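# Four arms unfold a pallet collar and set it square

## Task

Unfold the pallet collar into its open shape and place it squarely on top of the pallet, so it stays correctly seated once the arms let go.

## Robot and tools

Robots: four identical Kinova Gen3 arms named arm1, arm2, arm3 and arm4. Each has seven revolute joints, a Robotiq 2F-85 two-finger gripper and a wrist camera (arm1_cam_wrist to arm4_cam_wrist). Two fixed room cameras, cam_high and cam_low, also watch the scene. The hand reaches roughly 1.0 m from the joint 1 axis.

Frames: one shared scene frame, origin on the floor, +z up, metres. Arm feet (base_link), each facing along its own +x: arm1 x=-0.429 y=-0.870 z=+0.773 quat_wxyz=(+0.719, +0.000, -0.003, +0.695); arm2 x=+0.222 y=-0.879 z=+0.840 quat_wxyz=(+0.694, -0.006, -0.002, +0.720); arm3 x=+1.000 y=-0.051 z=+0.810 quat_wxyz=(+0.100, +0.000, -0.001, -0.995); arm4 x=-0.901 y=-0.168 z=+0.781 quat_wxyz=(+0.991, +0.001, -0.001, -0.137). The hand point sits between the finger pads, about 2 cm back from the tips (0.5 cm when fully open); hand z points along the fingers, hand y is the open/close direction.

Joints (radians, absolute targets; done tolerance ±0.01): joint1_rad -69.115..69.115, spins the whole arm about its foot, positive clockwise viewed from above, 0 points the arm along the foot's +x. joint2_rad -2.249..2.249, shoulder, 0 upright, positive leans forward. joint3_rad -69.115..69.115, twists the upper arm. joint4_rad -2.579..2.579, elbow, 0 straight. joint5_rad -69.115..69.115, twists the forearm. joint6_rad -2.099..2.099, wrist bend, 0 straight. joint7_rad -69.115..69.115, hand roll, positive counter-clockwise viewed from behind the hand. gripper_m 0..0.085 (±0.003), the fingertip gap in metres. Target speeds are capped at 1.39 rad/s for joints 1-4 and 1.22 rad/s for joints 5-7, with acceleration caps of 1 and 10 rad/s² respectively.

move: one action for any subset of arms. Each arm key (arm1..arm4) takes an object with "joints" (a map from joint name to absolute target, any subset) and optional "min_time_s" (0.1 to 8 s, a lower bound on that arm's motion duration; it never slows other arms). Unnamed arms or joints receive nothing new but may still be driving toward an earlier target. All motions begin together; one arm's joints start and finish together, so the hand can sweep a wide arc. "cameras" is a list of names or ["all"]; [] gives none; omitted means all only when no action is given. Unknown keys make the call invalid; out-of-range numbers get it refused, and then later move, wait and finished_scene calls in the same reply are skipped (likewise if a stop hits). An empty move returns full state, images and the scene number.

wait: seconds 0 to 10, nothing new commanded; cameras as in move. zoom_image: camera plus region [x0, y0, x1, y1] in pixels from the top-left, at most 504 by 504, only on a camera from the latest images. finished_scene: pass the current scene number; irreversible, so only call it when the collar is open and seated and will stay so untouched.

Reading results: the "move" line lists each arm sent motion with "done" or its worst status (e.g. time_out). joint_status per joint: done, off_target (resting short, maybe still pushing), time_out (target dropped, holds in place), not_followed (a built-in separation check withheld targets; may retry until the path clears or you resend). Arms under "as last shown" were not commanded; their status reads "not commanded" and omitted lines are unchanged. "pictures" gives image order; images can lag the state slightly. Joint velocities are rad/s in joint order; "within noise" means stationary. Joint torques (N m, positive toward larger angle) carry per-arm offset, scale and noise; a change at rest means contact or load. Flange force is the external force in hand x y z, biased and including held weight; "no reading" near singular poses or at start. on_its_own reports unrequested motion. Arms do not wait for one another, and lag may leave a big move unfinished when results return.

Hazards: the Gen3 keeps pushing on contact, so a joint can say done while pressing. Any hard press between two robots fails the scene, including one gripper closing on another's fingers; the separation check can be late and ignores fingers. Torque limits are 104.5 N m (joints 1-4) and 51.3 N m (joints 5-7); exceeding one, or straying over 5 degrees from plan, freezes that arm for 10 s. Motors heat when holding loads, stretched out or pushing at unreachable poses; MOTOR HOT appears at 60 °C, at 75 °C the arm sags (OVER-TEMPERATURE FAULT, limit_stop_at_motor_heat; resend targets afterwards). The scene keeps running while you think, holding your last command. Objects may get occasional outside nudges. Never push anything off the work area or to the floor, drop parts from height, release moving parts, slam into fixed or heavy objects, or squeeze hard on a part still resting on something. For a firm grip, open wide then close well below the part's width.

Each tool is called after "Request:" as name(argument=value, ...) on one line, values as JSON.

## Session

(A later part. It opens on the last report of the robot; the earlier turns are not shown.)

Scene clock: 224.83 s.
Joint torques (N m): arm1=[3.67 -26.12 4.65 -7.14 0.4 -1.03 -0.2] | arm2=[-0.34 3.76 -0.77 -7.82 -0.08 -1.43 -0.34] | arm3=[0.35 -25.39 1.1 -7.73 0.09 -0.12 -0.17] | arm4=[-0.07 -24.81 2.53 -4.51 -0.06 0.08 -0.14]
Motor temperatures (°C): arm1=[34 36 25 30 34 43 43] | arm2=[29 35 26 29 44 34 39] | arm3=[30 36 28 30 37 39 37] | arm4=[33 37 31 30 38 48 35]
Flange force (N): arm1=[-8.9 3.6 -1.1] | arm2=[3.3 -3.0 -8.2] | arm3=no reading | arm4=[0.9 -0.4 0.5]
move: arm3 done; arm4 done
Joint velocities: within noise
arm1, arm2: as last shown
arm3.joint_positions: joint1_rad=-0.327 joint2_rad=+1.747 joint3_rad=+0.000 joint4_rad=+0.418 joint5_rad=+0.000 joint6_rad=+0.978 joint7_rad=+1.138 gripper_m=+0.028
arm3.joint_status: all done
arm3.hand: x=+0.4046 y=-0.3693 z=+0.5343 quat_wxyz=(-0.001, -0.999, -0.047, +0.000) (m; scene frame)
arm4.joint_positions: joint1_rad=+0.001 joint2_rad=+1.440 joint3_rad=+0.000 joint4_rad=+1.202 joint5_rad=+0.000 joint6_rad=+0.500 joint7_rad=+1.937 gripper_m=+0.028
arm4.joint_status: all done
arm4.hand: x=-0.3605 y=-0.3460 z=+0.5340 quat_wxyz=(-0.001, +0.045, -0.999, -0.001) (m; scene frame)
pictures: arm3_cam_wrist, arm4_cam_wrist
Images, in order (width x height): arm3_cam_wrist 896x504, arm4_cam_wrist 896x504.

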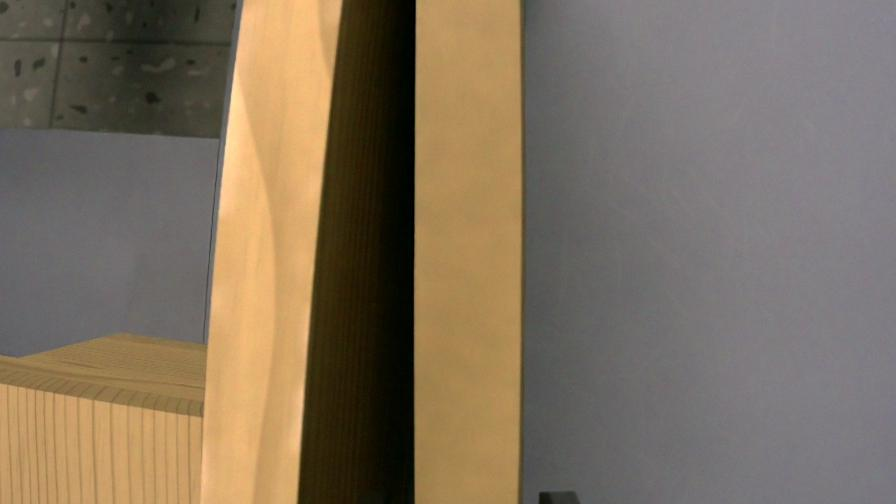

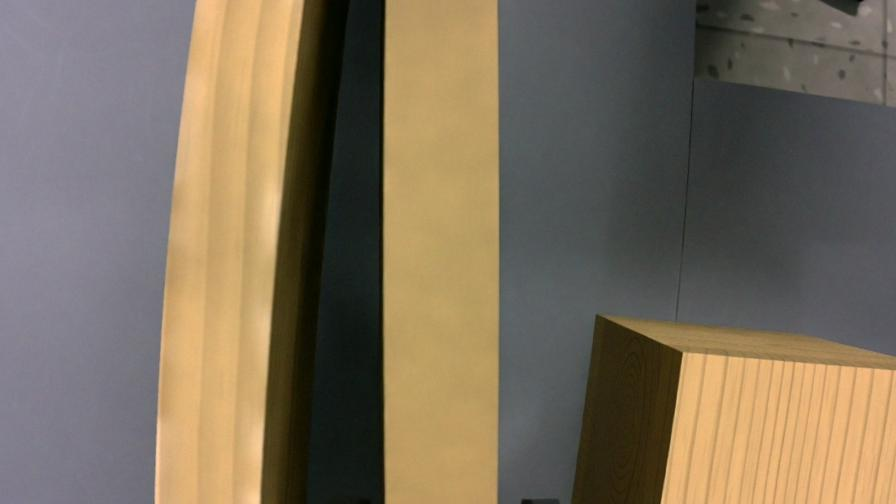

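Request:
move(arm3={"joints": {"gripper_m": 0.005}, "min_time_s": 1.0}, arm4={"joints": {"gripper_m": 0.005}, "min_time_s": 1.0}, cameras=["cam_high"])

Scene clock: 230.27 s.
Joint torques (N m): arm1=[3.04 -25.81 4.05 -6.7 0.34 -0.81 -0.11] | arm2=[-0.43 3.81 -0.66 -7.87 -0.08 -1.44 -0.37] | arm3=[0.43 -21.64 0.98 -7.68 0.13 -1.81 -0.11] | arm4=[-1.23 -20.6 1.13 -4.56 -0.37 -0.82 -0.1]
Motor temperatures (°C): arm1=[34 36 25 30 34 43 43] | arm2=[29 35 26 29 44 34 39] | arm3=[30 36 28 30 37 39 37] | arm4=[33 37 31 30 38 48 35]
Flange force (N): arm1=[-7.6 3.2 -0.9] | arm2=[2.8 -2.6 -8.2] | arm3=no reading | arm4=[3.8 -1.3 -9.4]
move: arm3 off_target; arm4 off_target
Joint velocities: within noise
arm1, arm2: as last shown
arm3.joint_positions: joint1_rad=-0.328 joint2_rad=+1.747 joint3_rad=+0.000 joint4_rad=+0.418 joint5_rad=+0.000 joint6_rad=+0.978 joint7_rad=+1.138 gripper_m=+0.016
arm3.joint_status: gripper_m off_target (ended at +0.016, target +0.005)
arm3.hand: x=+0.4046 y=-0.3693 z=+0.5343 quat_wxyz=(-0.001, -0.999, -0.047, +0.000) (m; scene frame)
arm4.joint_positions: joint1_rad=+0.001 joint2_rad=+1.440 joint3_rad=+0.000 joint4_rad=+1.202 joint5_rad=+0.000 joint6_rad=+0.500 joint7_rad=+1.937 gripper_m=+0.017
arm4.joint_status: gripper_m off_target (ended at +0.017, target +0.005)
arm4.hand: x=-0.3605 y=-0.3461 z=+0.5340 quat_wxyz=(-0.001, +0.045, -0.999, -0.001) (m; scene frame)
pictures: cam_high
Images, in order (width x height): cam_high 896x504.

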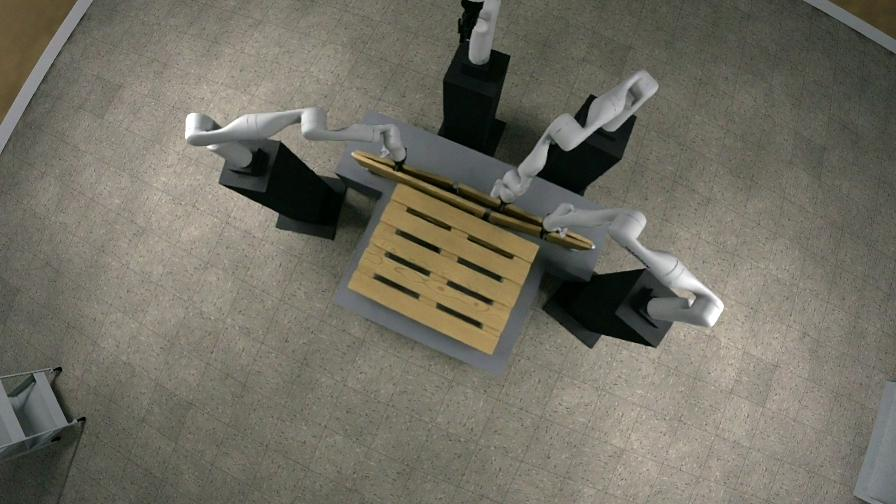

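Request:
move(arm1={"joints": {"gripper_m": 0.030}, "min_time_s": 0.6})

Request:
move(arm1={"joints": {"joint2_rad": 1.32848, "joint4_rad": 1.29609, "joint6_rad": 0.51702}, "min_time_s": 0.8})

Request:
move(arm1={"joints": {"joint2_rad": 1.16273, "joint4_rad": 1.37838, "joint6_rad": 0.60048}, "min_time_s": 0.9}, cameras=["arm1_cam_wrist"])

Scene clock: 233.83 s.
Joint torques (N m): arm1=[0.15 -25.63 1.13 -5.39 -0.11 -0.23 0.26] | arm2=[-0.32 3.72 -0.67 -7.81 -0.11 -1.42 -0.34] | arm3=[0.74 -21.62 1.2 -7.5 0.25 -1.65 -0.14] | arm4=[-2.61 -20.67 -0.33 -3.46 -0.73 -0.04 -0.11]
Motor temperatures (°C): arm1=[34 36 25 30 34 43 43] | arm2=[29 34 26 29 44 34 39] | arm3=[30 36 28 30 37 39 37] | arm4=[33 37 31 30 38 48 35]
Flange force (N): arm1=[-1.7 2.1 1.2] | arm2=[2.9 -3.1 -8.1] | arm3=no reading | arm4=[2.3 -4.6 -6.9]
move: arm1 done
Joint velocities: within noise
arm1.joint_positions: joint1_rad=+0.471 joint2_rad=+1.420 joint3_rad=+0.000 joint4_rad=+1.232 joint5_rad=+0.000 joint6_rad=+0.490 joint7_rad=+3.631 gripper_m=+0.030
arm1.joint_status: all done
arm1.hand: x=-0.1329 y=-0.3881 z=+0.5359 quat_wxyz=(-0.002, +1.000, -0.009, +0.002) (m; scene frame)
arm2, arm4: as last shown
arm3.joint_positions: joint1_rad=-0.327 joint2_rad=+1.747 joint3_rad=+0.000 joint4_rad=+0.418 joint5_rad=+0.000 joint6_rad=+0.978 joint7_rad=+1.138 gripper_m=+0.016
arm3.joint_status: not commanded
arm3.hand: x=+0.4046 y=-0.3694 z=+0.5343 quat_wxyz=(-0.001, -0.999, -0.047, +0.000) (m; scene frame)
arm4.hand: x=-0.3605 y=-0.3460 z=+0.5340 quat_wxyz=(-0.001, +0.045, -0.999, -0.001) (m; scene frame)
pictures: none

Scene clock: 234.97 s.
Joint torques (N m): arm1=[0.12 -25.38 1.15 -5.64 -0.13 -0.21 0.25] | arm2=[-0.45 3.82 -0.69 -7.78 -0.1 -1.45 -0.35] | arm3=[0.75 -21.62 1.2 -7.53 0.28 -1.69 -0.1] | arm4=[-2.58 -20.68 -0.31 -3.5 -0.72 -0.05 -0.11]
Motor temperatures (°C): arm1=[34 36 25 30 34 43 43] | arm2=[29 34 26 29 44 34 39] | arm3=[30 36 28 30 37 39 37] | arm4=[33 37 31 30 38 48 35]
Flange force (N): arm1=[-1.8 2.3 1.2] | arm2=[2.9 -2.7 -8.5] | arm3=no reading | arm4=[2.4 -4.5 -7.0]
move: arm1 done
Joint velocities: within noise
arm1.joint_positions: joint1_rad=+0.471 joint2_rad=+1.328 joint3_rad=+0.000 joint4_rad=+1.296 joint5_rad=+0.000 joint6_rad=+0.517 joint7_rad=+3.631 gripper_m=+0.030
arm1.joint_status: all done
arm1.hand: x=-0.1331 y=-0.3882 z=+0.5776 quat_wxyz=(-0.002, +1.000, -0.009, +0.002) (m; scene frame)
arm2, arm4: as last shown
arm3.joint_positions: joint1_rad=-0.327 joint2_rad=+1.747 joint3_rad=+0.000 joint4_rad=+0.418 joint5_rad=+0.000 joint6_rad=+0.978 joint7_rad=+1.138 gripper_m=+0.016
arm3.joint_status: not commanded
arm3.hand: x=+0.4046 y=-0.3693 z=+0.5343 quat_wxyz=(-0.001, -0.999, -0.047, +0.000) (m; scene frame)
pictures: none

Scene clock: 236.20 s.
Joint torques (N m): arm1=[0.16 -25.01 1.01 -6.27 -0.09 -0.17 0.31] | arm2=[-0.42 3.79 -0.71 -7.74 -0.09 -1.46 -0.4] | arm3=[0.74 -21.62 1.24 -7.49 0.28 -1.66 -0.14] | arm4=[-2.57 -20.7 -0.31 -3.47 -0.73 -0.05 -0.11]
Motor temperatures (°C): arm1=[34 36 25 30 34 43 43] | arm2=[29 34 26 29 44 34 39] | arm3=[30 36 28 30 37 39 37] | arm4=[33 37 31 30 38 48 35]
Flange force (N): arm1=[-1.8 2.0 1.8] | arm2=[3.1 -2.9 -8.6] | arm3=no reading | arm4=[2.3 -4.5 -6.9]
move: arm1 done
Joint velocities: within noise
arm1.joint_positions: joint1_rad=+0.471 joint2_rad=+1.163 joint3_rad=+0.000 joint4_rad=+1.378 joint5_rad=+0.000 joint6_rad=+0.600 joint7_rad=+3.631 gripper_m=+0.030
arm1.joint_status: all done
arm1.hand: x=-0.1335 y=-0.3885 z=+0.6575 quat_wxyz=(-0.002, +1.000, -0.009, +0.002) (m; scene frame)
arm2, arm4: as last shown
arm3.joint_positions: joint1_rad=-0.327 joint2_rad=+1.747 joint3_rad=+0.000 joint4_rad=+0.418 joint5_rad=+0.000 joint6_rad=+0.978 joint7_rad=+1.138 gripper_m=+0.016
arm3.joint_status: not commanded
arm3.hand: x=+0.4046 y=-0.3693 z=+0.5343 quat_wxyz=(-0.001, -0.999, -0.047, +0.000) (m; scene frame)
pictures: arm1_cam_wrist
Images, in order (width x height): arm1_cam_wrist 896x504.

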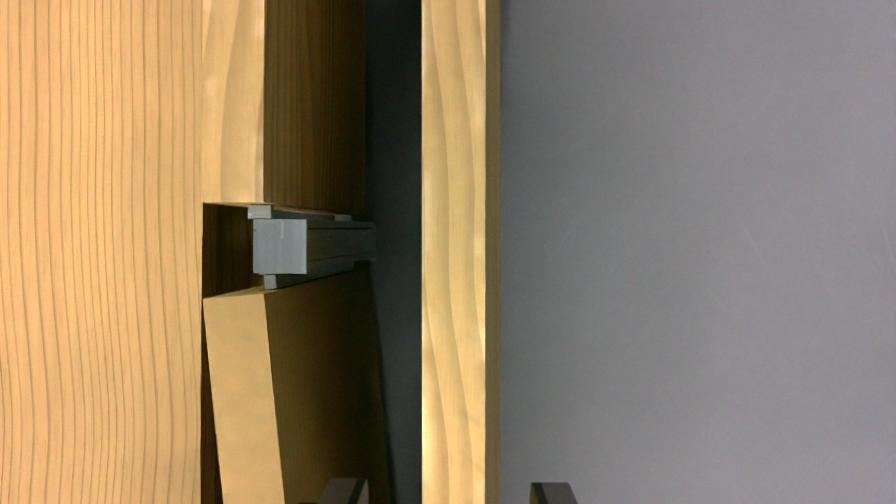

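Request:
move(arm1={"joints": {"joint1_rad": 0.3, "joint2_rad": -0.7, "joint4_rad": 2.4, "joint6_rad": 1.1}, "min_time_s": 2.5}, arm3={"joints": {"joint2_rad": 1.685251, "joint4_rad": 0.49971, "joint6_rad": 0.956632}, "min_time_s": 1.2}, arm4={"joints": {"joint2_rad": 1.395351, "joint4_rad": 1.235562, "joint6_rad": 0.51068}, "min_time_s": 1.2}, cameras=["cam_low"])

Scene clock: 249.23 s.
Joint torques (N m): arm1=[0.1 1.19 0.25 -11.26 -0.08 -1.22 0.3] | arm2=[-0.33 3.76 -0.65 -7.77 -0.13 -1.45 -0.36] | arm3=[-1.24 -42.03 -0.01 -13.05 -0.78 1.17 -0.22] | arm4=[0.85 -39.65 4.02 -6.74 0.17 1.63 -0.21]
Motor temperatures (°C): arm1=[34 36 25 30 34 43 43] | arm2=[29 34 26 29 44 34 39] | arm3=[30 37 28 30 37 39 37] | arm4=[33 37 31 30 38 48 35]
Flange force (N): arm1=[-1.0 -4.9 6.1] | arm2=[2.8 -3.0 -8.4] | arm3=no reading | arm4=[-2.8 -0.4 30.7]
move: arm1 done; arm3 done; arm4 done
Joint velocities: within noise
arm1.joint_positions: joint1_rad=+0.300 joint2_rad=-0.700 joint3_rad=+0.000 joint4_rad=+2.400 joint5_rad=+0.000 joint6_rad=+1.100 joint7_rad=+3.631 gripper_m=+0.030
arm1.joint_status: all done
arm1.hand: x=-0.3595 y=-0.7422 z=+1.0468 quat_wxyz=(-0.157, +0.982, +0.076, +0.071) (m; scene frame)
arm2: as last shown
arm3.joint_positions: joint1_rad=-0.327 joint2_rad=+1.685 joint3_rad=+0.000 joint4_rad=+0.500 joint5_rad=+0.000 joint6_rad=+0.957 joint7_rad=+1.138 gripper_m=+0.016
arm3.joint_status: all done
arm3.hand: x=+0.4046 y=-0.3693 z=+0.5544 quat_wxyz=(-0.001, -0.999, -0.047, +0.000) (m; scene frame)
arm4.joint_positions: joint1_rad=+0.001 joint2_rad=+1.395 joint3_rad=+0.000 joint4_rad=+1.236 joint5_rad=+0.000 joint6_rad=+0.511 joint7_rad=+1.937 gripper_m=+0.017
arm4.joint_status: all done
arm4.hand: x=-0.3605 y=-0.3461 z=+0.5540 quat_wxyz=(-0.001, +0.045, -0.999, -0.001) (m; scene frame)
pictures: cam_low
Images, in order (width x height): cam_low 896x504.

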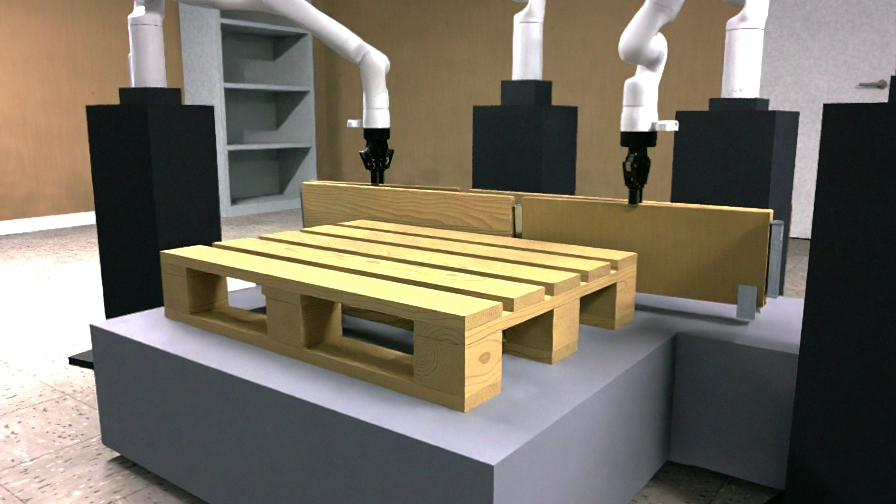

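Request:
move(arm3={"joints": {"joint2_rad": 1.6054, "joint4_rad": 0.593231, "joint6_rad": 0.942962}, "min_time_s": 1.3}, arm4={"joints": {"joint2_rad": 1.330342, "joint4_rad": 1.279864, "joint6_rad": 0.531387}, "min_time_s": 1.3})

Request:
move(arm3={"joints": {"joint2_rad": 1.511864, "joint4_rad": 0.684169, "joint6_rad": 0.94556}, "min_time_s": 1.3}, arm4={"joints": {"joint2_rad": 1.246277, "joint4_rad": 1.327155, "joint6_rad": 0.568161}, "min_time_s": 1.3})

Request:
move(arm3={"joints": {"joint2_rad": 1.418355, "joint4_rad": 0.754762, "joint6_rad": 0.968476}, "min_time_s": 1.3}, arm4={"joints": {"joint2_rad": 1.155377, "joint4_rad": 1.364956, "joint6_rad": 0.62126}, "min_time_s": 1.3})

Request:
move(arm3={"joints": {"joint2_rad": 1.334407, "joint4_rad": 0.799267, "joint6_rad": 1.007919}, "min_time_s": 1.3}, arm4={"joints": {"joint2_rad": 1.068809, "joint4_rad": 1.386911, "joint6_rad": 0.685873}, "min_time_s": 1.3}, cameras=["cam_low"])

Scene clock: 252.77 s.
Joint torques (N m): arm1=[0.04 1.17 0.25 -11.31 -0.1 -1.2 0.29] | arm2=[-0.36 3.82 -0.65 -7.75 -0.12 -1.44 -0.35] | arm3=[-1.04 -42.4 0.1 -13.13 -0.7 0.99 -0.23] | arm4=[0.77 -39.96 3.89 -7.42 0.17 1.44 -0.2]
Motor temperatures (°C): arm1=[34 36 25 30 34 43 43] | arm2=[29 34 26 29 44 34 39] | arm3=[30 38 28 30 37 39 37] | arm4=[33 38 31 30 38 48 35]
Flange force (N): arm1=[-1.0 -4.9 6.3] | arm2=[2.8 -2.8 -8.6] | arm3=[6.3 -4.6 21.4] | arm4=[-2.3 -0.3 30.8]
move: arm3 done; arm4 done
Joint velocities: within noise
arm1: as last shown
arm2.joint_positions: joint1_rad=-0.011 joint2_rad=-0.746 joint3_rad=+0.000 joint4_rad=+2.423 joint5_rad=-0.002 joint6_rad=+1.054 joint7_rad=+3.001 gripper_m=+0.040
arm2.joint_status: not commanded
arm2.hand: x=+0.2363 y=-0.7256 z=+1.1141 quat_wxyz=(-0.201, +0.979, -0.045, -0.014) (m; scene frame)
arm3.joint_positions: joint1_rad=-0.327 joint2_rad=+1.605 joint3_rad=+0.000 joint4_rad=+0.593 joint5_rad=+0.000 joint6_rad=+0.943 joint7_rad=+1.138 gripper_m=+0.016
arm3.joint_status: all done
arm3.hand: x=+0.4046 y=-0.3693 z=+0.5844 quat_wxyz=(-0.001, -0.999, -0.047, +0.000) (m; scene frame)
arm4.joint_positions: joint1_rad=+0.001 joint2_rad=+1.330 joint3_rad=+0.000 joint4_rad=+1.280 joint5_rad=+0.000 joint6_rad=+0.531 joint7_rad=+1.937 gripper_m=+0.017
arm4.joint_status: all done
arm4.hand: x=-0.3605 y=-0.3461 z=+0.5840 quat_wxyz=(-0.001, +0.045, -0.999, -0.001) (m; scene frame)
pictures: none

Scene clock: 254.37 s.
Joint torques (N m): arm1=[0.13 1.18 0.37 -11.38 -0.08 -1.19 0.3] | arm2=[-0.38 3.76 -0.71 -7.82 -0.06 -1.44 -0.41] | arm3=[-0.8 -42.94 0.28 -13.64 -0.58 0.77 -0.17] | arm4=[0.67 -40.3 3.76 -8.56 0.14 1.17 -0.18]
Motor temperatures (°C): arm1=[34 36 25 30 34 43 43] | arm2=[29 34 26 29 44 34 39] | arm3=[30 38 28 30 37 39 37] | arm4=[33 38 31 30 38 48 35]
Flange force (N): arm1=[-1.6 -5.0 6.6] | arm2=[3.1 -2.9 -8.3] | arm3=[6.7 -4.3 22.3] | arm4=[-1.4 -0.1 30.9]
move: arm3 done; arm4 done
Joint velocities: within noise
arm1, arm2: as last shown
arm3.joint_positions: joint1_rad=-0.327 joint2_rad=+1.512 joint3_rad=+0.000 joint4_rad=+0.684 joint5_rad=+0.000 joint6_rad=+0.946 joint7_rad=+1.138 gripper_m=+0.016
arm3.joint_status: all done
arm3.hand: x=+0.4046 y=-0.3692 z=+0.6243 quat_wxyz=(-0.001, -0.999, -0.047, +0.000) (m; scene frame)
arm4.joint_positions: joint1_rad=+0.001 joint2_rad=+1.246 joint3_rad=+0.000 joint4_rad=+1.327 joint5_rad=+0.000 joint6_rad=+0.568 joint7_rad=+1.937 gripper_m=+0.017
arm4.joint_status: all done
arm4.hand: x=-0.3606 y=-0.3462 z=+0.6240 quat_wxyz=(-0.001, +0.045, -0.999, -0.001) (m; scene frame)
pictures: none

Scene clock: 255.97 s.
Joint torques (N m): arm1=[0.05 1.19 0.29 -11.29 -0.11 -1.21 0.25] | arm2=[-0.35 3.74 -0.74 -7.78 -0.14 -1.4 -0.38] | arm3=[-0.52 -43.22 0.41 -14.22 -0.52 0.54 -0.18] | arm4=[0.56 -40.51 3.61 -10 0.15 0.89 -0.22]
Motor temperatures (°C): arm1=[34 36 25 30 34 43 43] | arm2=[29 34 26 29 44 34 39] | arm3=[30 38 28 30 37 39 37] | arm4=[33 38 31 30 38 48 35]
Flange force (N): arm1=[-1.1 -4.8 6.1] | arm2=[3.3 -3.2 -8.1] | arm3=[6.9 -4.0 23.0] | arm4=[-0.1 0.2 31.0]
move: arm3 done; arm4 done
Joint velocities: within noise
arm1, arm2: as last shown
arm3.joint_positions: joint1_rad=-0.327 joint2_rad=+1.418 joint3_rad=+0.000 joint4_rad=+0.755 joint5_rad=+0.000 joint6_rad=+0.968 joint7_rad=+1.138 gripper_m=+0.016
arm3.joint_status: all done
arm3.hand: x=+0.4045 y=-0.3691 z=+0.6694 quat_wxyz=(-0.001, -0.999, -0.047, +0.000) (m; scene frame)
arm4.joint_positions: joint1_rad=+0.001 joint2_rad=+1.155 joint3_rad=+0.000 joint4_rad=+1.365 joint5_rad=+0.000 joint6_rad=+0.621 joint7_rad=+1.937 gripper_m=+0.017
arm4.joint_status: all done
arm4.hand: x=-0.3607 y=-0.3463 z=+0.6690 quat_wxyz=(-0.001, +0.045, -0.999, -0.001) (m; scene frame)
pictures: none

Scene clock: 257.57 s.
Joint torques (N m): arm1=[0.08 1.22 0.27 -11.24 -0.1 -1.19 0.32] | arm2=[-0.42 3.71 -0.66 -7.78 -0.11 -1.45 -0.39] | arm3=[-0.27 -43.42 0.63 -14.88 -0.37 0.35 -0.2] | arm4=[0.42 -40.58 3.47 -11.39 0.13 0.69 -0.21]
Motor temperatures (°C): arm1=[34 36 25 30 34 43 43] | arm2=[29 34 26 29 44 34 39] | arm3=[30 39 28 30 37 39 37] | arm4=[33 38 31 30 38 48 35]
Flange force (N): arm1=[-1.1 -4.9 6.1] | arm2=[2.9 -3.1 -8.3] | arm3=[7.0 -3.6 23.8] | arm4=[0.6 0.3 31.3]
move: arm3 done; arm4 done
Joint velocities: within noise
arm1, arm2: as last shown
arm3.joint_positions: joint1_rad=-0.327 joint2_rad=+1.334 joint3_rad=+0.000 joint4_rad=+0.799 joint5_rad=+0.000 joint6_rad=+1.008 joint7_rad=+1.138 gripper_m=+0.016
arm3.joint_status: all done
arm3.hand: x=+0.4046 y=-0.3690 z=+0.7143 quat_wxyz=(-0.001, -0.999, -0.047, +0.000) (m; scene frame)
arm4.joint_positions: joint1_rad=+0.001 joint2_rad=+1.069 joint3_rad=+0.000 joint4_rad=+1.387 joint5_rad=+0.000 joint6_rad=+0.686 joint7_rad=+1.937 gripper_m=+0.017
arm4.joint_status: all done
arm4.hand: x=-0.3608 y=-0.3463 z=+0.7140 quat_wxyz=(-0.001, +0.045, -0.999, -0.001) (m; scene frame)
pictures: cam_low
Images, in order (width x height): cam_low 896x504.

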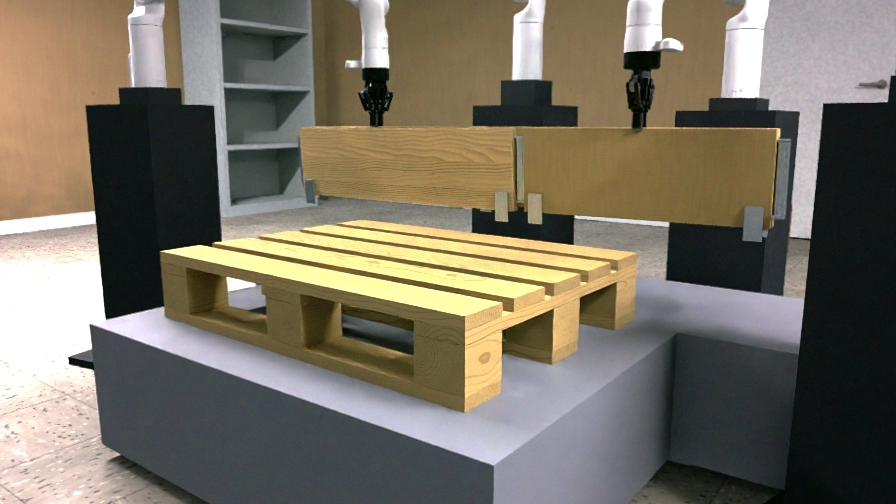

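Request:
move(arm3={"joints": {"joint1_rad": -0.254788, "joint2_rad": 1.273158, "joint4_rad": 0.957492, "joint6_rad": 0.910943, "joint7_rad": 1.416364}, "min_time_s": 1.7}, arm4={"joints": {"joint1_rad": -0.096133, "joint2_rad": 1.040825, "joint4_rad": 1.467516, "joint6_rad": 0.633252, "joint7_rad": 2.050099}, "min_time_s": 1.7}, cameras=["cam_low"])

Request:
move(arm3={"joints": {"joint1_rad": -0.175947, "joint2_rad": 1.229035, "joint4_rad": 1.074705, "joint6_rad": 0.837853, "joint7_rad": 1.703424}, "min_time_s": 1.7}, arm4={"joints": {"joint1_rad": -0.197892, "joint2_rad": 1.022609, "joint4_rad": 1.52199, "joint6_rad": 0.596994, "joint7_rad": 2.156557}, "min_time_s": 1.7}, cameras=["cam_high"])

Scene clock: 281.23 s.
Joint torques (N m): arm1=[0.06 1.1 0.23 -11.37 -0.05 -1.18 0.33] | arm2=[-0.42 3.71 -0.76 -7.87 -0.12 -1.45 -0.39] | arm3=[-0.86 -40.87 0.09 -12.41 -0.56 1.23 -0.13] | arm4=[0.35 -38.67 3.42 -9.28 0.31 1.41 0.03]
Motor temperatures (°C): arm1=[33 35 25 30 34 43 43] | arm2=[29 34 26 29 44 34 39] | arm3=[30 43 28 30 37 39 37] | arm4=[33 41 31 30 37 48 35]
Flange force (N): arm1=[-1.0 -5.1 6.7] | arm2=[3.4 -3.0 -8.1] | arm3=[3.0 -1.8 23.8] | arm4=[-1.9 -0.7 31.6]
move: arm3 done; arm4 done
Joint velocities: within noise
arm1, arm2: as last shown
arm3.joint_positions: joint1_rad=-0.255 joint2_rad=+1.273 joint3_rad=+0.000 joint4_rad=+0.957 joint5_rad=+0.000 joint6_rad=+0.911 joint7_rad=+1.416 gripper_m=+0.016
arm3.joint_status: all done
arm3.hand: x=+0.4048 y=-0.3143 z=+0.7142 quat_wxyz=(-0.001, -0.989, -0.150, +0.000) (m; scene frame)
arm4.joint_positions: joint1_rad=-0.096 joint2_rad=+1.041 joint3_rad=+0.000 joint4_rad=+1.468 joint5_rad=+0.000 joint6_rad=+0.633 joint7_rad=+2.050 gripper_m=+0.017
arm4.joint_status: all done
arm4.hand: x=-0.3646 y=-0.2899 z=+0.7142 quat_wxyz=(-0.001, +0.149, -0.989, -0.001) (m; scene frame)
pictures: cam_low
Images, in order (width x height): cam_low 896x504.

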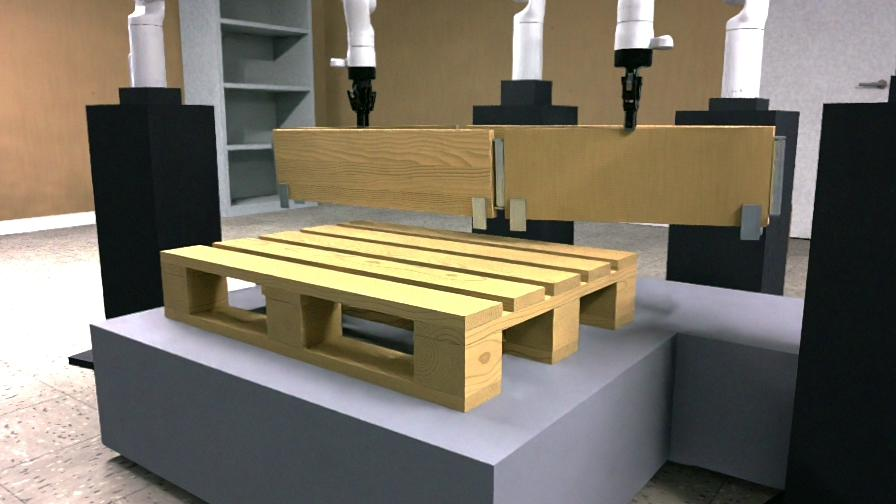

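Scene clock: 283.27 s.
Joint torques (N m): arm1=[0.15 1.24 0.33 -11.23 -0.06 -1.26 0.25] | arm2=[-0.45 3.83 -0.59 -7.79 -0.09 -1.41 -0.33] | arm3=[-0.4 -39.31 0.36 -11.16 -0.37 1.43 -0.09] | arm4=[-0.04 -38.07 2.94 -8.69 0.19 1.37 0.1]
Motor temperatures (°C): arm1=[33 35 25 30 34 43 43] | arm2=[29 34 26 29 44 34 39] | arm3=[30 44 28 30 37 39 37] | arm4=[33 41 31 30 37 48 35]
Flange force (N): arm1=[-1.3 -4.8 5.7] | arm2=[2.3 -2.7 -8.4] | arm3=[1.8 -0.4 23.7] | arm4=[-1.9 -1.7 32.0]
move: arm3 done; arm4 done
Joint velocities: within noise
arm1, arm2: as last shown
arm3.joint_positions: joint1_rad=-0.176 joint2_rad=+1.229 joint3_rad=+0.000 joint4_rad=+1.075 joint5_rad=+0.000 joint6_rad=+0.838 joint7_rad=+1.703 gripper_m=+0.016
arm3.joint_status: all done
arm3.hand: x=+0.4050 y=-0.2590 z=+0.7141 quat_wxyz=(-0.001, -0.968, -0.252, +0.000) (m; scene frame)
arm4.joint_positions: joint1_rad=-0.198 joint2_rad=+1.023 joint3_rad=+0.000 joint4_rad=+1.522 joint5_rad=+0.000 joint6_rad=+0.597 joint7_rad=+2.157 gripper_m=+0.017
arm4.joint_status: all done
arm4.hand: x=-0.3681 y=-0.2338 z=+0.7143 quat_wxyz=(-0.001, +0.251, -0.968, -0.001) (m; scene frame)
pictures: cam_high
Images, in order (width x height): cam_high 896x504.

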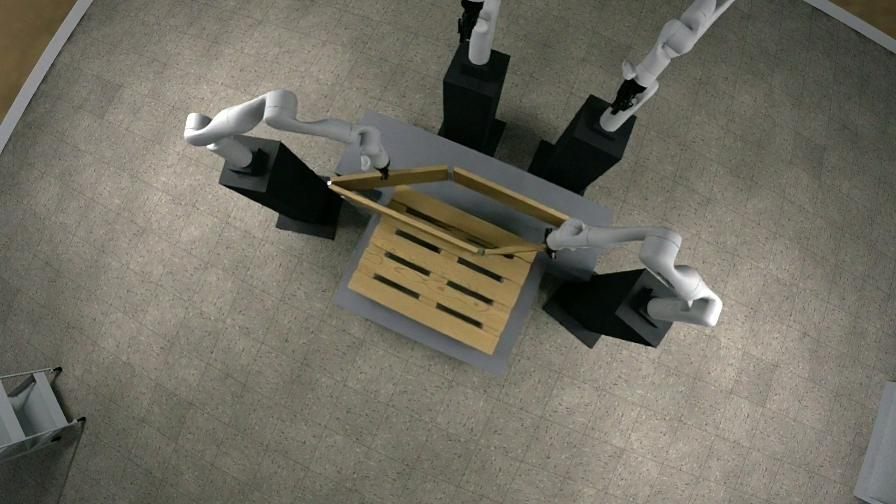

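Request:
move(arm3={"joints": {"joint1_rad": -0.091453, "joint2_rad": 1.197935, "joint4_rad": 1.159604, "joint6_rad": 0.784054, "joint7_rad": 1.996135}, "min_time_s": 1.7}, arm4={"joints": {"joint1_rad": -0.302445, "joint2_rad": 1.012841, "joint4_rad": 1.551849, "joint6_rad": 0.576903, "joint7_rad": 2.260222}, "min_time_s": 1.7})

Request:
move(arm3={"joints": {"joint1_rad": -0.002079, "joint2_rad": 1.17776, "joint4_rad": 1.215915, "joint6_rad": 0.747918, "joint7_rad": 2.293553}, "min_time_s": 1.7}, arm4={"joints": {"joint1_rad": -0.407555, "joint2_rad": 1.011034, "joint4_rad": 1.557426, "joint6_rad": 0.573133, "joint7_rad": 2.363155}, "min_time_s": 1.7})

Request:
move(arm3={"joints": {"joint1_rad": 0.090809, "joint2_rad": 1.167521, "joint4_rad": 1.244918, "joint6_rad": 0.729154, "joint7_rad": 2.594659}, "min_time_s": 1.7}, arm4={"joints": {"joint1_rad": -0.510882, "joint2_rad": 1.017069, "joint4_rad": 1.538864, "joint6_rad": 0.58566, "joint7_rad": 2.468045}, "min_time_s": 1.7}, cameras=["cam_low"])

Scene clock: 287.17 s.
Joint torques (N m): arm1=[0.09 1.21 0.36 -11.33 -0.07 -1.27 0.3] | arm2=[-0.42 3.76 -0.69 -7.81 -0.14 -1.49 -0.36] | arm3=[-0.69 -37.58 0.07 -9.6 -0.45 1.89 -0.15] | arm4=[-0.28 -37.44 2.78 -7.7 0.19 1.64 0.09]
Motor temperatures (°C): arm1=[33 35 25 30 34 43 43] | arm2=[29 34 26 29 44 34 39] | arm3=[30 44 28 30 37 39 37] | arm4=[33 41 31 30 37 48 35]
Flange force (N): arm1=[-1.6 -4.9 6.0] | arm2=[3.0 -2.8 -8.5] | arm3=[0.4 -1.3 23.4] | arm4=[-2.7 -3.5 32.4]
move: arm3 done; arm4 done
Joint velocities: within noise
arm1, arm2: as last shown
arm3.joint_positions: joint1_rad=-0.091 joint2_rad=+1.198 joint3_rad=+0.000 joint4_rad=+1.160 joint5_rad=+0.000 joint6_rad=+0.784 joint7_rad=+1.996 gripper_m=+0.016
arm3.joint_status: all done
arm3.hand: x=+0.4051 y=-0.2034 z=+0.7140 quat_wxyz=(-0.001, -0.936, -0.351, +0.000) (m; scene frame)
arm4.joint_positions: joint1_rad=-0.302 joint2_rad=+1.013 joint3_rad=+0.000 joint4_rad=+1.552 joint5_rad=+0.000 joint6_rad=+0.577 joint7_rad=+2.260 gripper_m=+0.017
arm4.joint_status: all done
arm4.hand: x=-0.3715 y=-0.1781 z=+0.7144 quat_wxyz=(-0.001, +0.351, -0.937, -0.001) (m; scene frame)
pictures: none

Scene clock: 289.20 s.
Joint torques (N m): arm1=[0.09 1.2 0.24 -11.27 -0.08 -1.19 0.32] | arm2=[-0.37 3.77 -0.7 -7.76 -0.09 -1.41 -0.33] | arm3=[-0.33 -36.67 0.35 -8.9 -0.33 2.03 -0.16] | arm4=[-0.5 -37.5 2.58 -7.76 0.09 1.59 0.03]
Motor temperatures (°C): arm1=[33 35 25 30 34 43 43] | arm2=[29 34 26 29 44 34 39] | arm3=[30 44 28 30 37 39 37] | arm4=[33 41 31 30 37 48 35]
Flange force (N): arm1=[-1.0 -4.9 6.2] | arm2=[2.9 -3.0 -8.3] | arm3=[0.0 -1.0 23.3] | arm4=[-1.8 -4.0 32.6]
move: arm3 done; arm4 done
Joint velocities: within noise
arm1.joint_positions: joint1_rad=+0.300 joint2_rad=-0.700 joint3_rad=+0.000 joint4_rad=+2.400 joint5_rad=+0.000 joint6_rad=+1.100 joint7_rad=+3.631 gripper_m=+0.030
arm1.joint_status: not commanded
arm1.hand: x=-0.3595 y=-0.7422 z=+1.0468 quat_wxyz=(-0.157, +0.982, +0.076, +0.071) (m; scene frame)
arm2: as last shown
arm3.joint_positions: joint1_rad=-0.002 joint2_rad=+1.178 joint3_rad=+0.000 joint4_rad=+1.216 joint5_rad=+0.000 joint6_rad=+0.748 joint7_rad=+2.294 gripper_m=+0.016
arm3.joint_status: all done
arm3.hand: x=+0.4050 y=-0.1474 z=+0.7139 quat_wxyz=(-0.001, -0.895, -0.446, +0.000) (m; scene frame)
arm4.joint_positions: joint1_rad=-0.408 joint2_rad=+1.011 joint3_rad=+0.000 joint4_rad=+1.557 joint5_rad=+0.000 joint6_rad=+0.573 joint7_rad=+2.363 gripper_m=+0.017
arm4.joint_status: all done
arm4.hand: x=-0.3747 y=-0.1227 z=+0.7145 quat_wxyz=(-0.001, +0.446, -0.895, +0.000) (m; scene frame)
pictures: none

Scene clock: 291.23 s.
Joint torques (N m): arm1=[0.14 1.15 0.29 -11.24 -0.11 -1.2 0.29] | arm2=[-0.37 3.88 -0.65 -7.82 -0.09 -1.43 -0.34] | arm3=[0 -36.36 0.89 -8.62 -0.1 2.02 -0.12] | arm4=[-0.82 -37.81 2.24 -8.08 0 1.53 0.03]
Motor temperatures (°C): arm1=[33 35 25 30 34 43 43] | arm2=[29 34 26 29 44 34 39] | arm3=[30 45 28 30 37 39 37] | arm4=[33 41 31 30 37 48 35]
Flange force (N): arm1=[-1.0 -5.1 6.2] | arm2=[2.7 -2.5 -8.4] | arm3=[-0.4 -1.0 23.3] | arm4=[-0.8 -4.3 32.5]
move: arm3 done; arm4 done
Joint velocities: within noise
arm1: as last shown
arm2.joint_positions: joint1_rad=-0.011 joint2_rad=-0.746 joint3_rad=+0.000 joint4_rad=+2.423 joint5_rad=-0.002 joint6_rad=+1.054 joint7_rad=+3.001 gripper_m=+0.040
arm2.joint_status: not commanded
arm2.hand: x=+0.2363 y=-0.7256 z=+1.1141 quat_wxyz=(-0.201, +0.979, -0.045, -0.014) (m; scene frame)
arm3.joint_positions: joint1_rad=+0.091 joint2_rad=+1.168 joint3_rad=+0.000 joint4_rad=+1.245 joint5_rad=+0.000 joint6_rad=+0.729 joint7_rad=+2.595 gripper_m=+0.016
arm3.joint_status: all done
arm3.hand: x=+0.4046 y=-0.0911 z=+0.7138 quat_wxyz=(-0.001, -0.844, -0.537, +0.000) (m; scene frame)
arm4.joint_positions: joint1_rad=-0.511 joint2_rad=+1.017 joint3_rad=+0.000 joint4_rad=+1.539 joint5_rad=+0.000 joint6_rad=+0.586 joint7_rad=+2.468 gripper_m=+0.017
arm4.joint_status: all done
arm4.hand: x=-0.3776 y=-0.0677 z=+0.7145 quat_wxyz=(-0.001, +0.536, -0.844, +0.000) (m; scene frame)
pictures: cam_low
Images, in order (width x height): cam_low 896x504.

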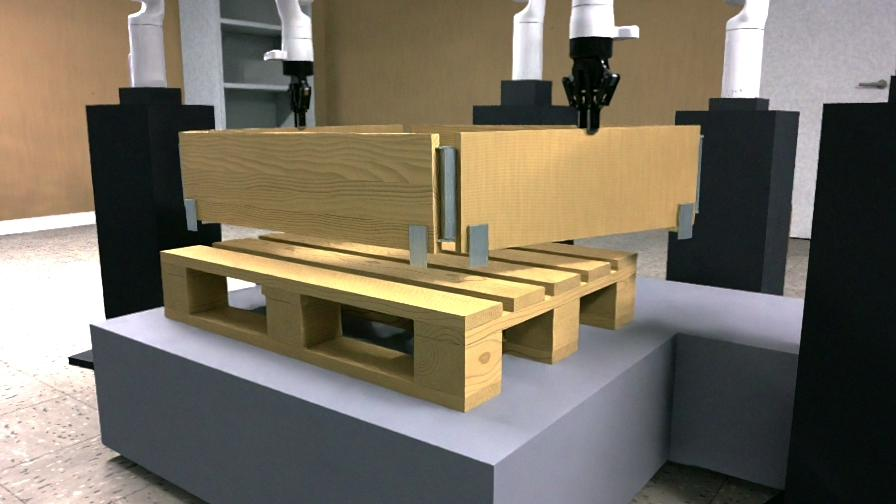

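Request:
move(arm3={"joints": {"joint1_rad": 0.18552, "joint2_rad": 1.166824, "joint4_rad": 1.2469, "joint6_rad": 0.727869, "joint7_rad": 2.897587}, "min_time_s": 1.7}, arm4={"joints": {"joint1_rad": -0.610291, "joint2_rad": 1.031161, "joint4_rad": 1.496232, "joint6_rad": 0.6142, "joint7_rad": 2.576855}, "min_time_s": 1.7})

Request:
move(arm3={"joints": {"joint1_rad": 0.280117, "joint2_rad": 1.17582, "joint4_rad": 1.221384, "joint6_rad": 0.744389, "joint7_rad": 3.200402}, "min_time_s": 1.8}, arm4={"joints": {"joint1_rad": -0.704036, "joint2_rad": 1.053898, "joint4_rad": 1.42926, "joint6_rad": 0.658435, "joint7_rad": 2.691327}, "min_time_s": 1.8}, arm1={"joints": {"joint1_rad": 0.08928, "joint2_rad": 0.42219, "joint4_rad": 1.40304, "joint6_rad": 1.31636, "joint7_rad": 6.40642}, "min_time_s": 3.2}, arm2={"joints": {"joint1_rad": 0.23499, "joint2_rad": 0.51863, "joint4_rad": 1.4881, "joint5_rad": 0.0, "joint6_rad": 1.13487, "joint7_rad": 3.33981}, "min_time_s": 3.2}, cameras=["arm1_cam_wrist", "arm2_cam_wrist", "cam_low"])

Scene clock: 298.83 s.
Joint torques (N m): arm1=[0.11 1.21 0.26 -11.29 -0.11 -1.27 0.27] | arm2=[-0.34 3.8 -0.72 -7.87 -0.1 -1.47 -0.35] | arm3=[0.3 -36.46 1.17 -8.94 0.05 1.79 -0.15] | arm4=[-0.93 -38.75 2.11 -9.05 -0.04 1.29 0.01]
Motor temperatures (°C): arm1=[33 34 25 30 34 43 43] | arm2=[29 33 26 29 44 34 39] | arm3=[30 45 28 30 37 39 37] | arm4=[33 42 31 30 37 48 35]
Flange force (N): arm1=[-1.0 -4.6 5.9] | arm2=[3.1 -2.7 -8.3] | arm3=[-0.4 -0.2 23.1] | arm4=[0.4 -3.5 32.4]
move: arm3 done; arm4 done
Joint velocities: within noise
arm1, arm2: as last shown
arm3.joint_positions: joint1_rad=+0.186 joint2_rad=+1.167 joint3_rad=+0.000 joint4_rad=+1.247 joint5_rad=+0.000 joint6_rad=+0.728 joint7_rad=+2.898 gripper_m=+0.016
arm3.joint_status: all done
arm3.hand: x=+0.4039 y=-0.0346 z=+0.7138 quat_wxyz=(-0.001, -0.783, -0.622, +0.000) (m; scene frame)
arm4.joint_positions: joint1_rad=-0.610 joint2_rad=+1.031 joint3_rad=+0.000 joint4_rad=+1.496 joint5_rad=+0.000 joint6_rad=+0.614 joint7_rad=+2.577 gripper_m=+0.017
arm4.joint_status: all done
arm4.hand: x=-0.3802 y=-0.0128 z=+0.7146 quat_wxyz=(-0.001, +0.621, -0.784, +0.000) (m; scene frame)
pictures: none

Scene clock: 302.40 s.
Joint torques (N m): arm1=[0.11 -18.48 0.8 -9.92 -0.18 -0.17 0.28] | arm2=[-0.14 -17.61 0.02 -5.99 -0.08 -0.33 -0.39] | arm3=[0.8 -35.79 1.76 -7.48 0.3 2.76 -0.19] | arm4=[-2.17 -38.74 0.66 -8.16 -0.65 2.17 -0.02]
Motor temperatures (°C): arm1=[33 34 25 30 34 43 43] | arm2=[29 33 26 29 44 34 39] | arm3=[30 45 28 30 37 39 37] | arm4=[33 42 31 30 37 48 35]
Flange force (N): arm1=[1.0 -0.5 3.4] | arm2=[3.3 -6.7 -5.6] | arm3=[-0.7 -3.6 23.5] | arm4=[1.7 -6.9 32.2]
move: arm1 done; arm2 done; arm3 done; arm4 done
Joint velocities: within noise
arm1.joint_positions: joint1_rad=+0.089 joint2_rad=+0.422 joint3_rad=+0.000 joint4_rad=+1.403 joint5_rad=+0.000 joint6_rad=+1.316 joint7_rad=+6.406 gripper_m=+0.030
arm1.joint_status: all done
arm1.hand: x=-0.3469 y=-0.4010 z=+1.0535 quat_wxyz=(+0.002, +0.000, +1.000, +0.002) (m; scene frame)
arm2.joint_positions: joint1_rad=+0.235 joint2_rad=+0.519 joint3_rad=+0.000 joint4_rad=+1.488 joint5_rad=+0.000 joint6_rad=+1.135 joint7_rad=+3.340 gripper_m=+0.040
arm2.joint_status: all done
arm2.hand: x=+0.3417 y=-0.3994 z=+1.0447 quat_wxyz=(+0.003, +1.000, +0.000, +0.006) (m; scene frame)
arm3.joint_positions: joint1_rad=+0.280 joint2_rad=+1.176 joint3_rad=+0.000 joint4_rad=+1.221 joint5_rad=+0.000 joint6_rad=+0.744 joint7_rad=+3.200 gripper_m=+0.016
arm3.joint_status: all done
arm3.hand: x=+0.4028 y=+0.0221 z=+0.7136 quat_wxyz=(-0.001, -0.715, -0.700, +0.001) (m; scene frame)
arm4.joint_positions: joint1_rad=-0.704 joint2_rad=+1.054 joint3_rad=+0.000 joint4_rad=+1.429 joint5_rad=+0.000 joint6_rad=+0.658 joint7_rad=+2.691 gripper_m=+0.017
arm4.joint_status: all done
arm4.hand: x=-0.3824 y=+0.0418 z=+0.7147 quat_wxyz=(-0.001, +0.699, -0.715, +0.000) (m; scene frame)
pictures: arm1_cam_wrist, arm2_cam_wrist, cam_low
Images, in order (width x height): arm1_cam_wrist 896x504, arm2_cam_wrist 896x504, cam_low 896x504.

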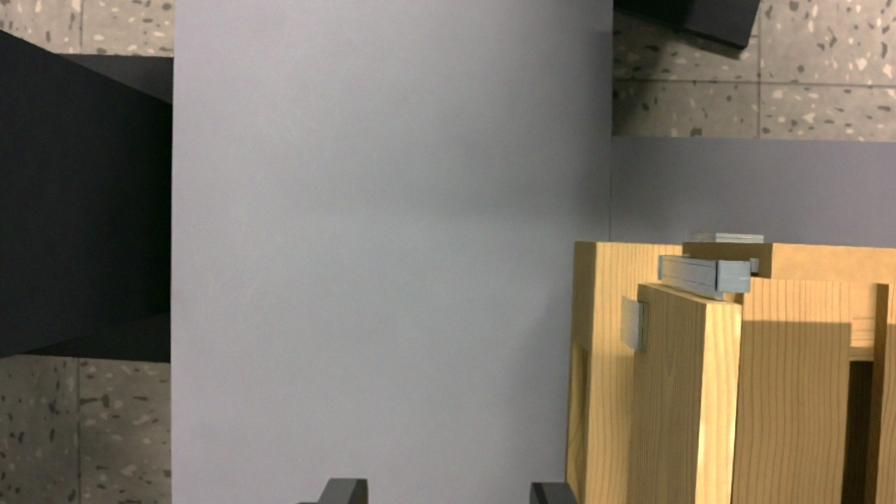

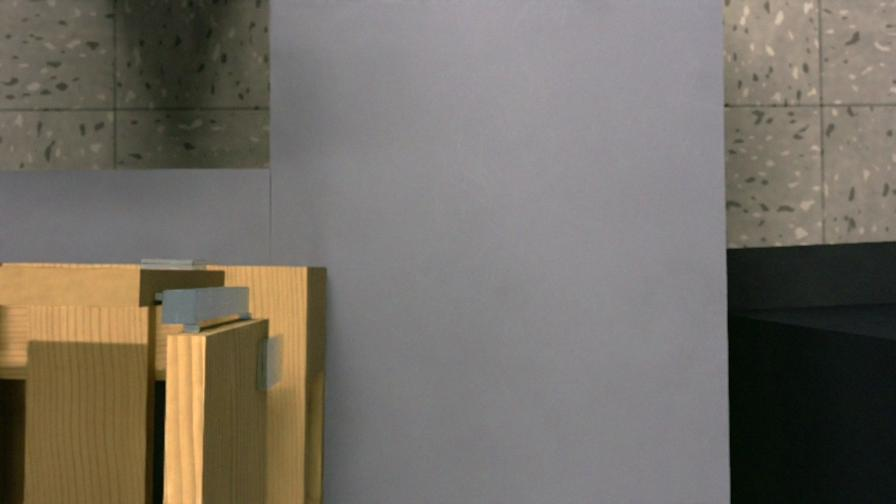

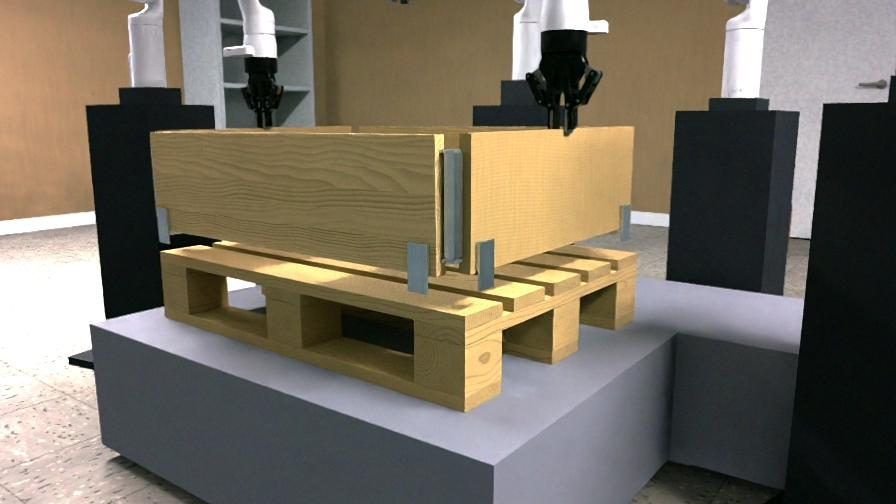

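Request:
zoom_image(camera="arm1_cam_wrist", region=[540, 200, 896, 504])

Request:
zoom_image(camera="arm2_cam_wrist", region=[0, 220, 350, 504])

Scaled by 1.416 from the camera's 896x504 image, which has a finer 1280x720 frame.

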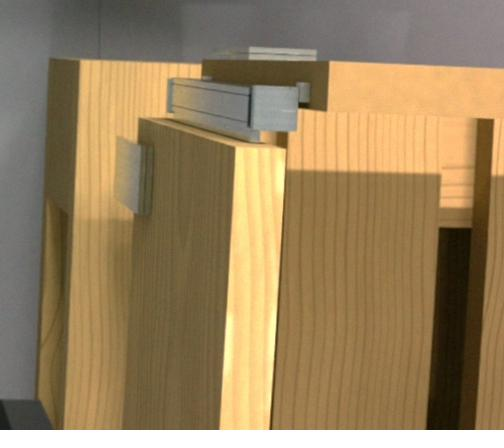

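Scaled by 1.440 from the camera's 896x504 image, which has a finer 1280x720 frame.

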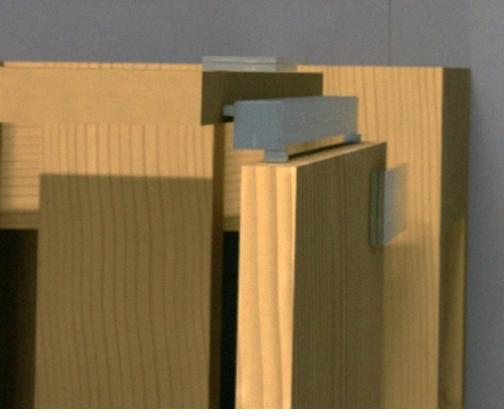

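Request:
move(arm3={"joints": {"joint1_rad": 0.235827, "joint2_rad": 1.171451, "joint4_rad": 1.231857, "joint6_rad": 0.738285, "joint7_rad": 3.156112}, "min_time_s": 1.3}, arm4={"joints": {"joint1_rad": -0.659246, "joint2_rad": 1.042644, "joint4_rad": 1.464833, "joint6_rad": 0.634116, "joint7_rad": 2.736118}, "min_time_s": 1.3}, cameras=["arm1_cam_wrist", "arm2_cam_wrist"])

Request:
zoom_image(camera="arm1_cam_wrist", region=[560, 210, 740, 504])

Request:
zoom_image(camera="arm2_cam_wrist", region=[180, 220, 360, 504])

Scene clock: 321.57 s.
Joint torques (N m): arm1=[0.15 -18.53 0.83 -9.98 -0.24 -0.17 0.3] | arm2=[-0.17 -17.52 0.07 -5.94 -0.13 -0.34 -0.36] | arm3=[0.35 -38.21 1.4 -11.28 0.14 0.65 -0.21] | arm4=[-0.54 -40.34 2.51 -11.46 -0.05 0.1 -0.03]
Motor temperatures (°C): arm1=[33 34 25 30 34 43 43] | arm2=[29 33 26 29 44 34 39] | arm3=[30 46 28 30 37 39 37] | arm4=[33 43 31 30 37 48 35]
Flange force (N): arm1=[1.2 -0.6 3.6] | arm2=[3.3 -6.7 -5.7] | arm3=[-0.5 4.1 23.3] | arm4=[1.7 0.5 31.9]
move: arm3 done; arm4 done
Joint velocities: within noise
arm1, arm2: as last shown
arm3.joint_positions: joint1_rad=+0.236 joint2_rad=+1.171 joint3_rad=+0.000 joint4_rad=+1.232 joint5_rad=+0.000 joint6_rad=+0.738 joint7_rad=+3.156 gripper_m=+0.016
arm3.joint_status: all done
arm3.hand: x=+0.4022 y=-0.0045 z=+0.7141 quat_wxyz=(-0.001, -0.715, -0.700, +0.001) (m; scene frame)
arm4.joint_positions: joint1_rad=-0.659 joint2_rad=+1.043 joint3_rad=+0.000 joint4_rad=+1.465 joint5_rad=+0.000 joint6_rad=+0.634 joint7_rad=+2.736 gripper_m=+0.017
arm4.joint_status: all done
arm4.hand: x=-0.3814 y=+0.0153 z=+0.7142 quat_wxyz=(-0.001, +0.699, -0.715, +0.000) (m; scene frame)
pictures: arm1_cam_wrist, arm2_cam_wrist
Images, in order (width x height): arm1_cam_wrist 896x504, arm2_cam_wrist 896x504.

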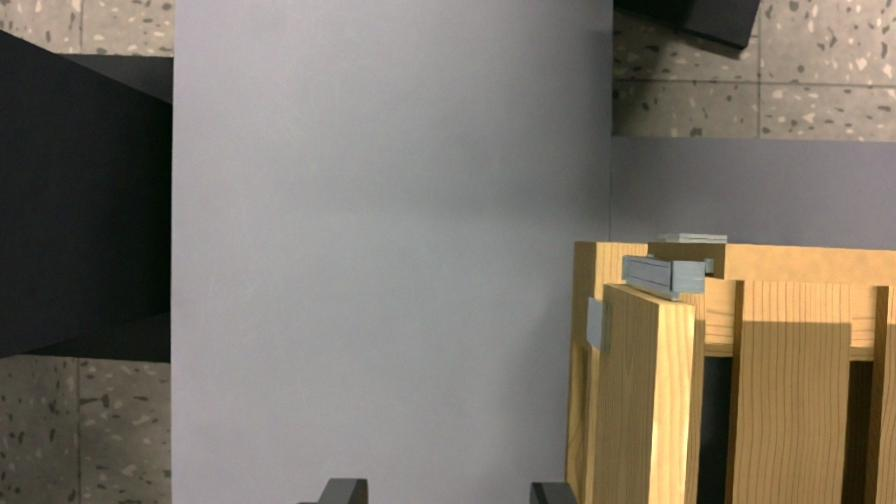

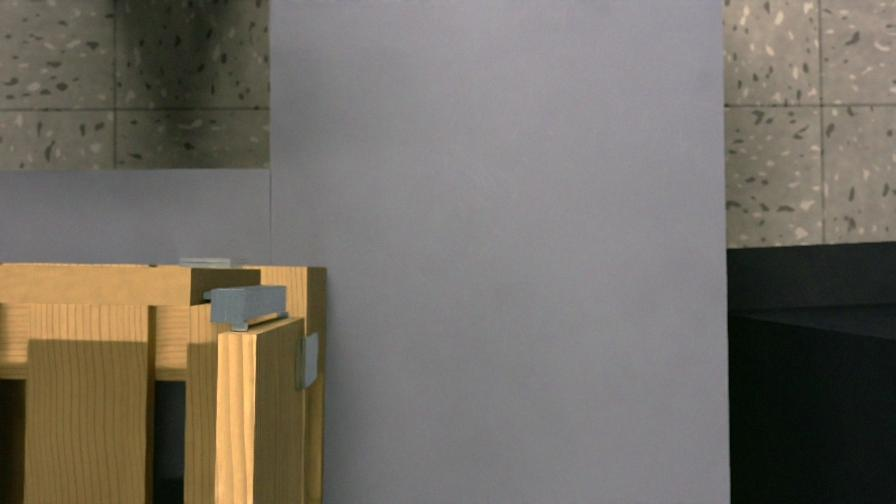

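Scaled by 1.714 from the camera's 896x504 image, which has a finer 1280x720 frame.

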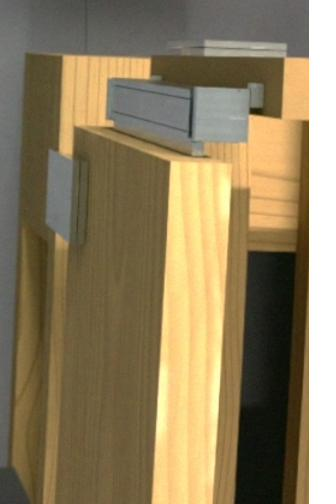

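Scaled by 1.775 from the camera's 896x504 image, which has a finer 1280x720 frame.

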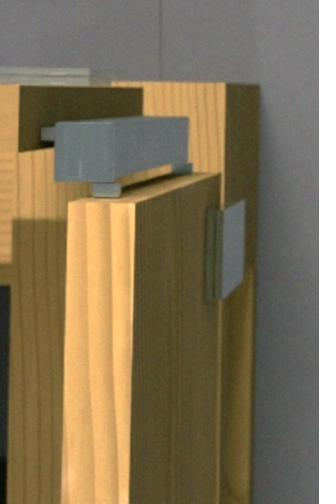

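Request:
zoom_image(camera="arm1_cam_wrist", region=[560, 400, 720, 504])

Request:
zoom_image(camera="arm1_cam_wrist", region=[560, 260, 720, 364])

Scaled by 3.150 from the camera's 896x504 image, which has a finer 1280x720 frame.

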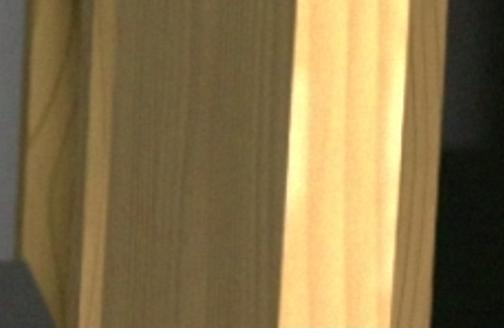

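Scaled by 3.150 from the camera's 896x504 image, which has a finer 1280x720 frame.

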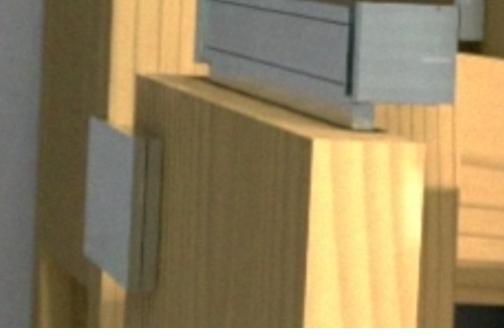

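Request:
zoom_image(camera="arm2_cam_wrist", region=[240, 290, 360, 368])

Request:
zoom_image(camera="arm2_cam_wrist", region=[240, 426, 360, 504])

Scaled by 4.200 from the camera's 896x504 image, which has a finer 1280x720 frame.

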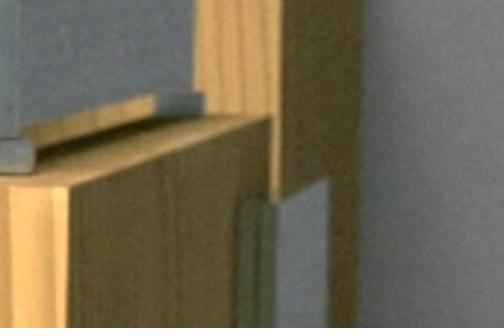

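Scaled by 4.200 from the camera's 896x504 image, which has a finer 1280x720 frame.

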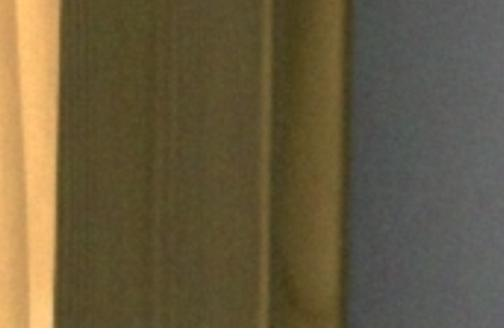

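Request:
zoom_image(camera="arm1_cam_wrist", region=[590, 222, 750, 292])

Request:
zoom_image(camera="arm2_cam_wrist", region=[170, 245, 330, 315])

Scaled by 3.150 from the camera's 896x504 image, which has a finer 1280x720 frame.

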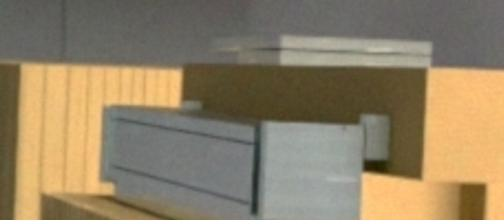

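Scaled by 3.150 from the camera's 896x504 image, which has a finer 1280x720 frame.

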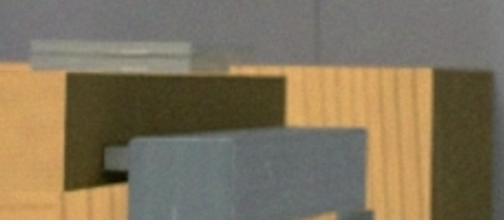

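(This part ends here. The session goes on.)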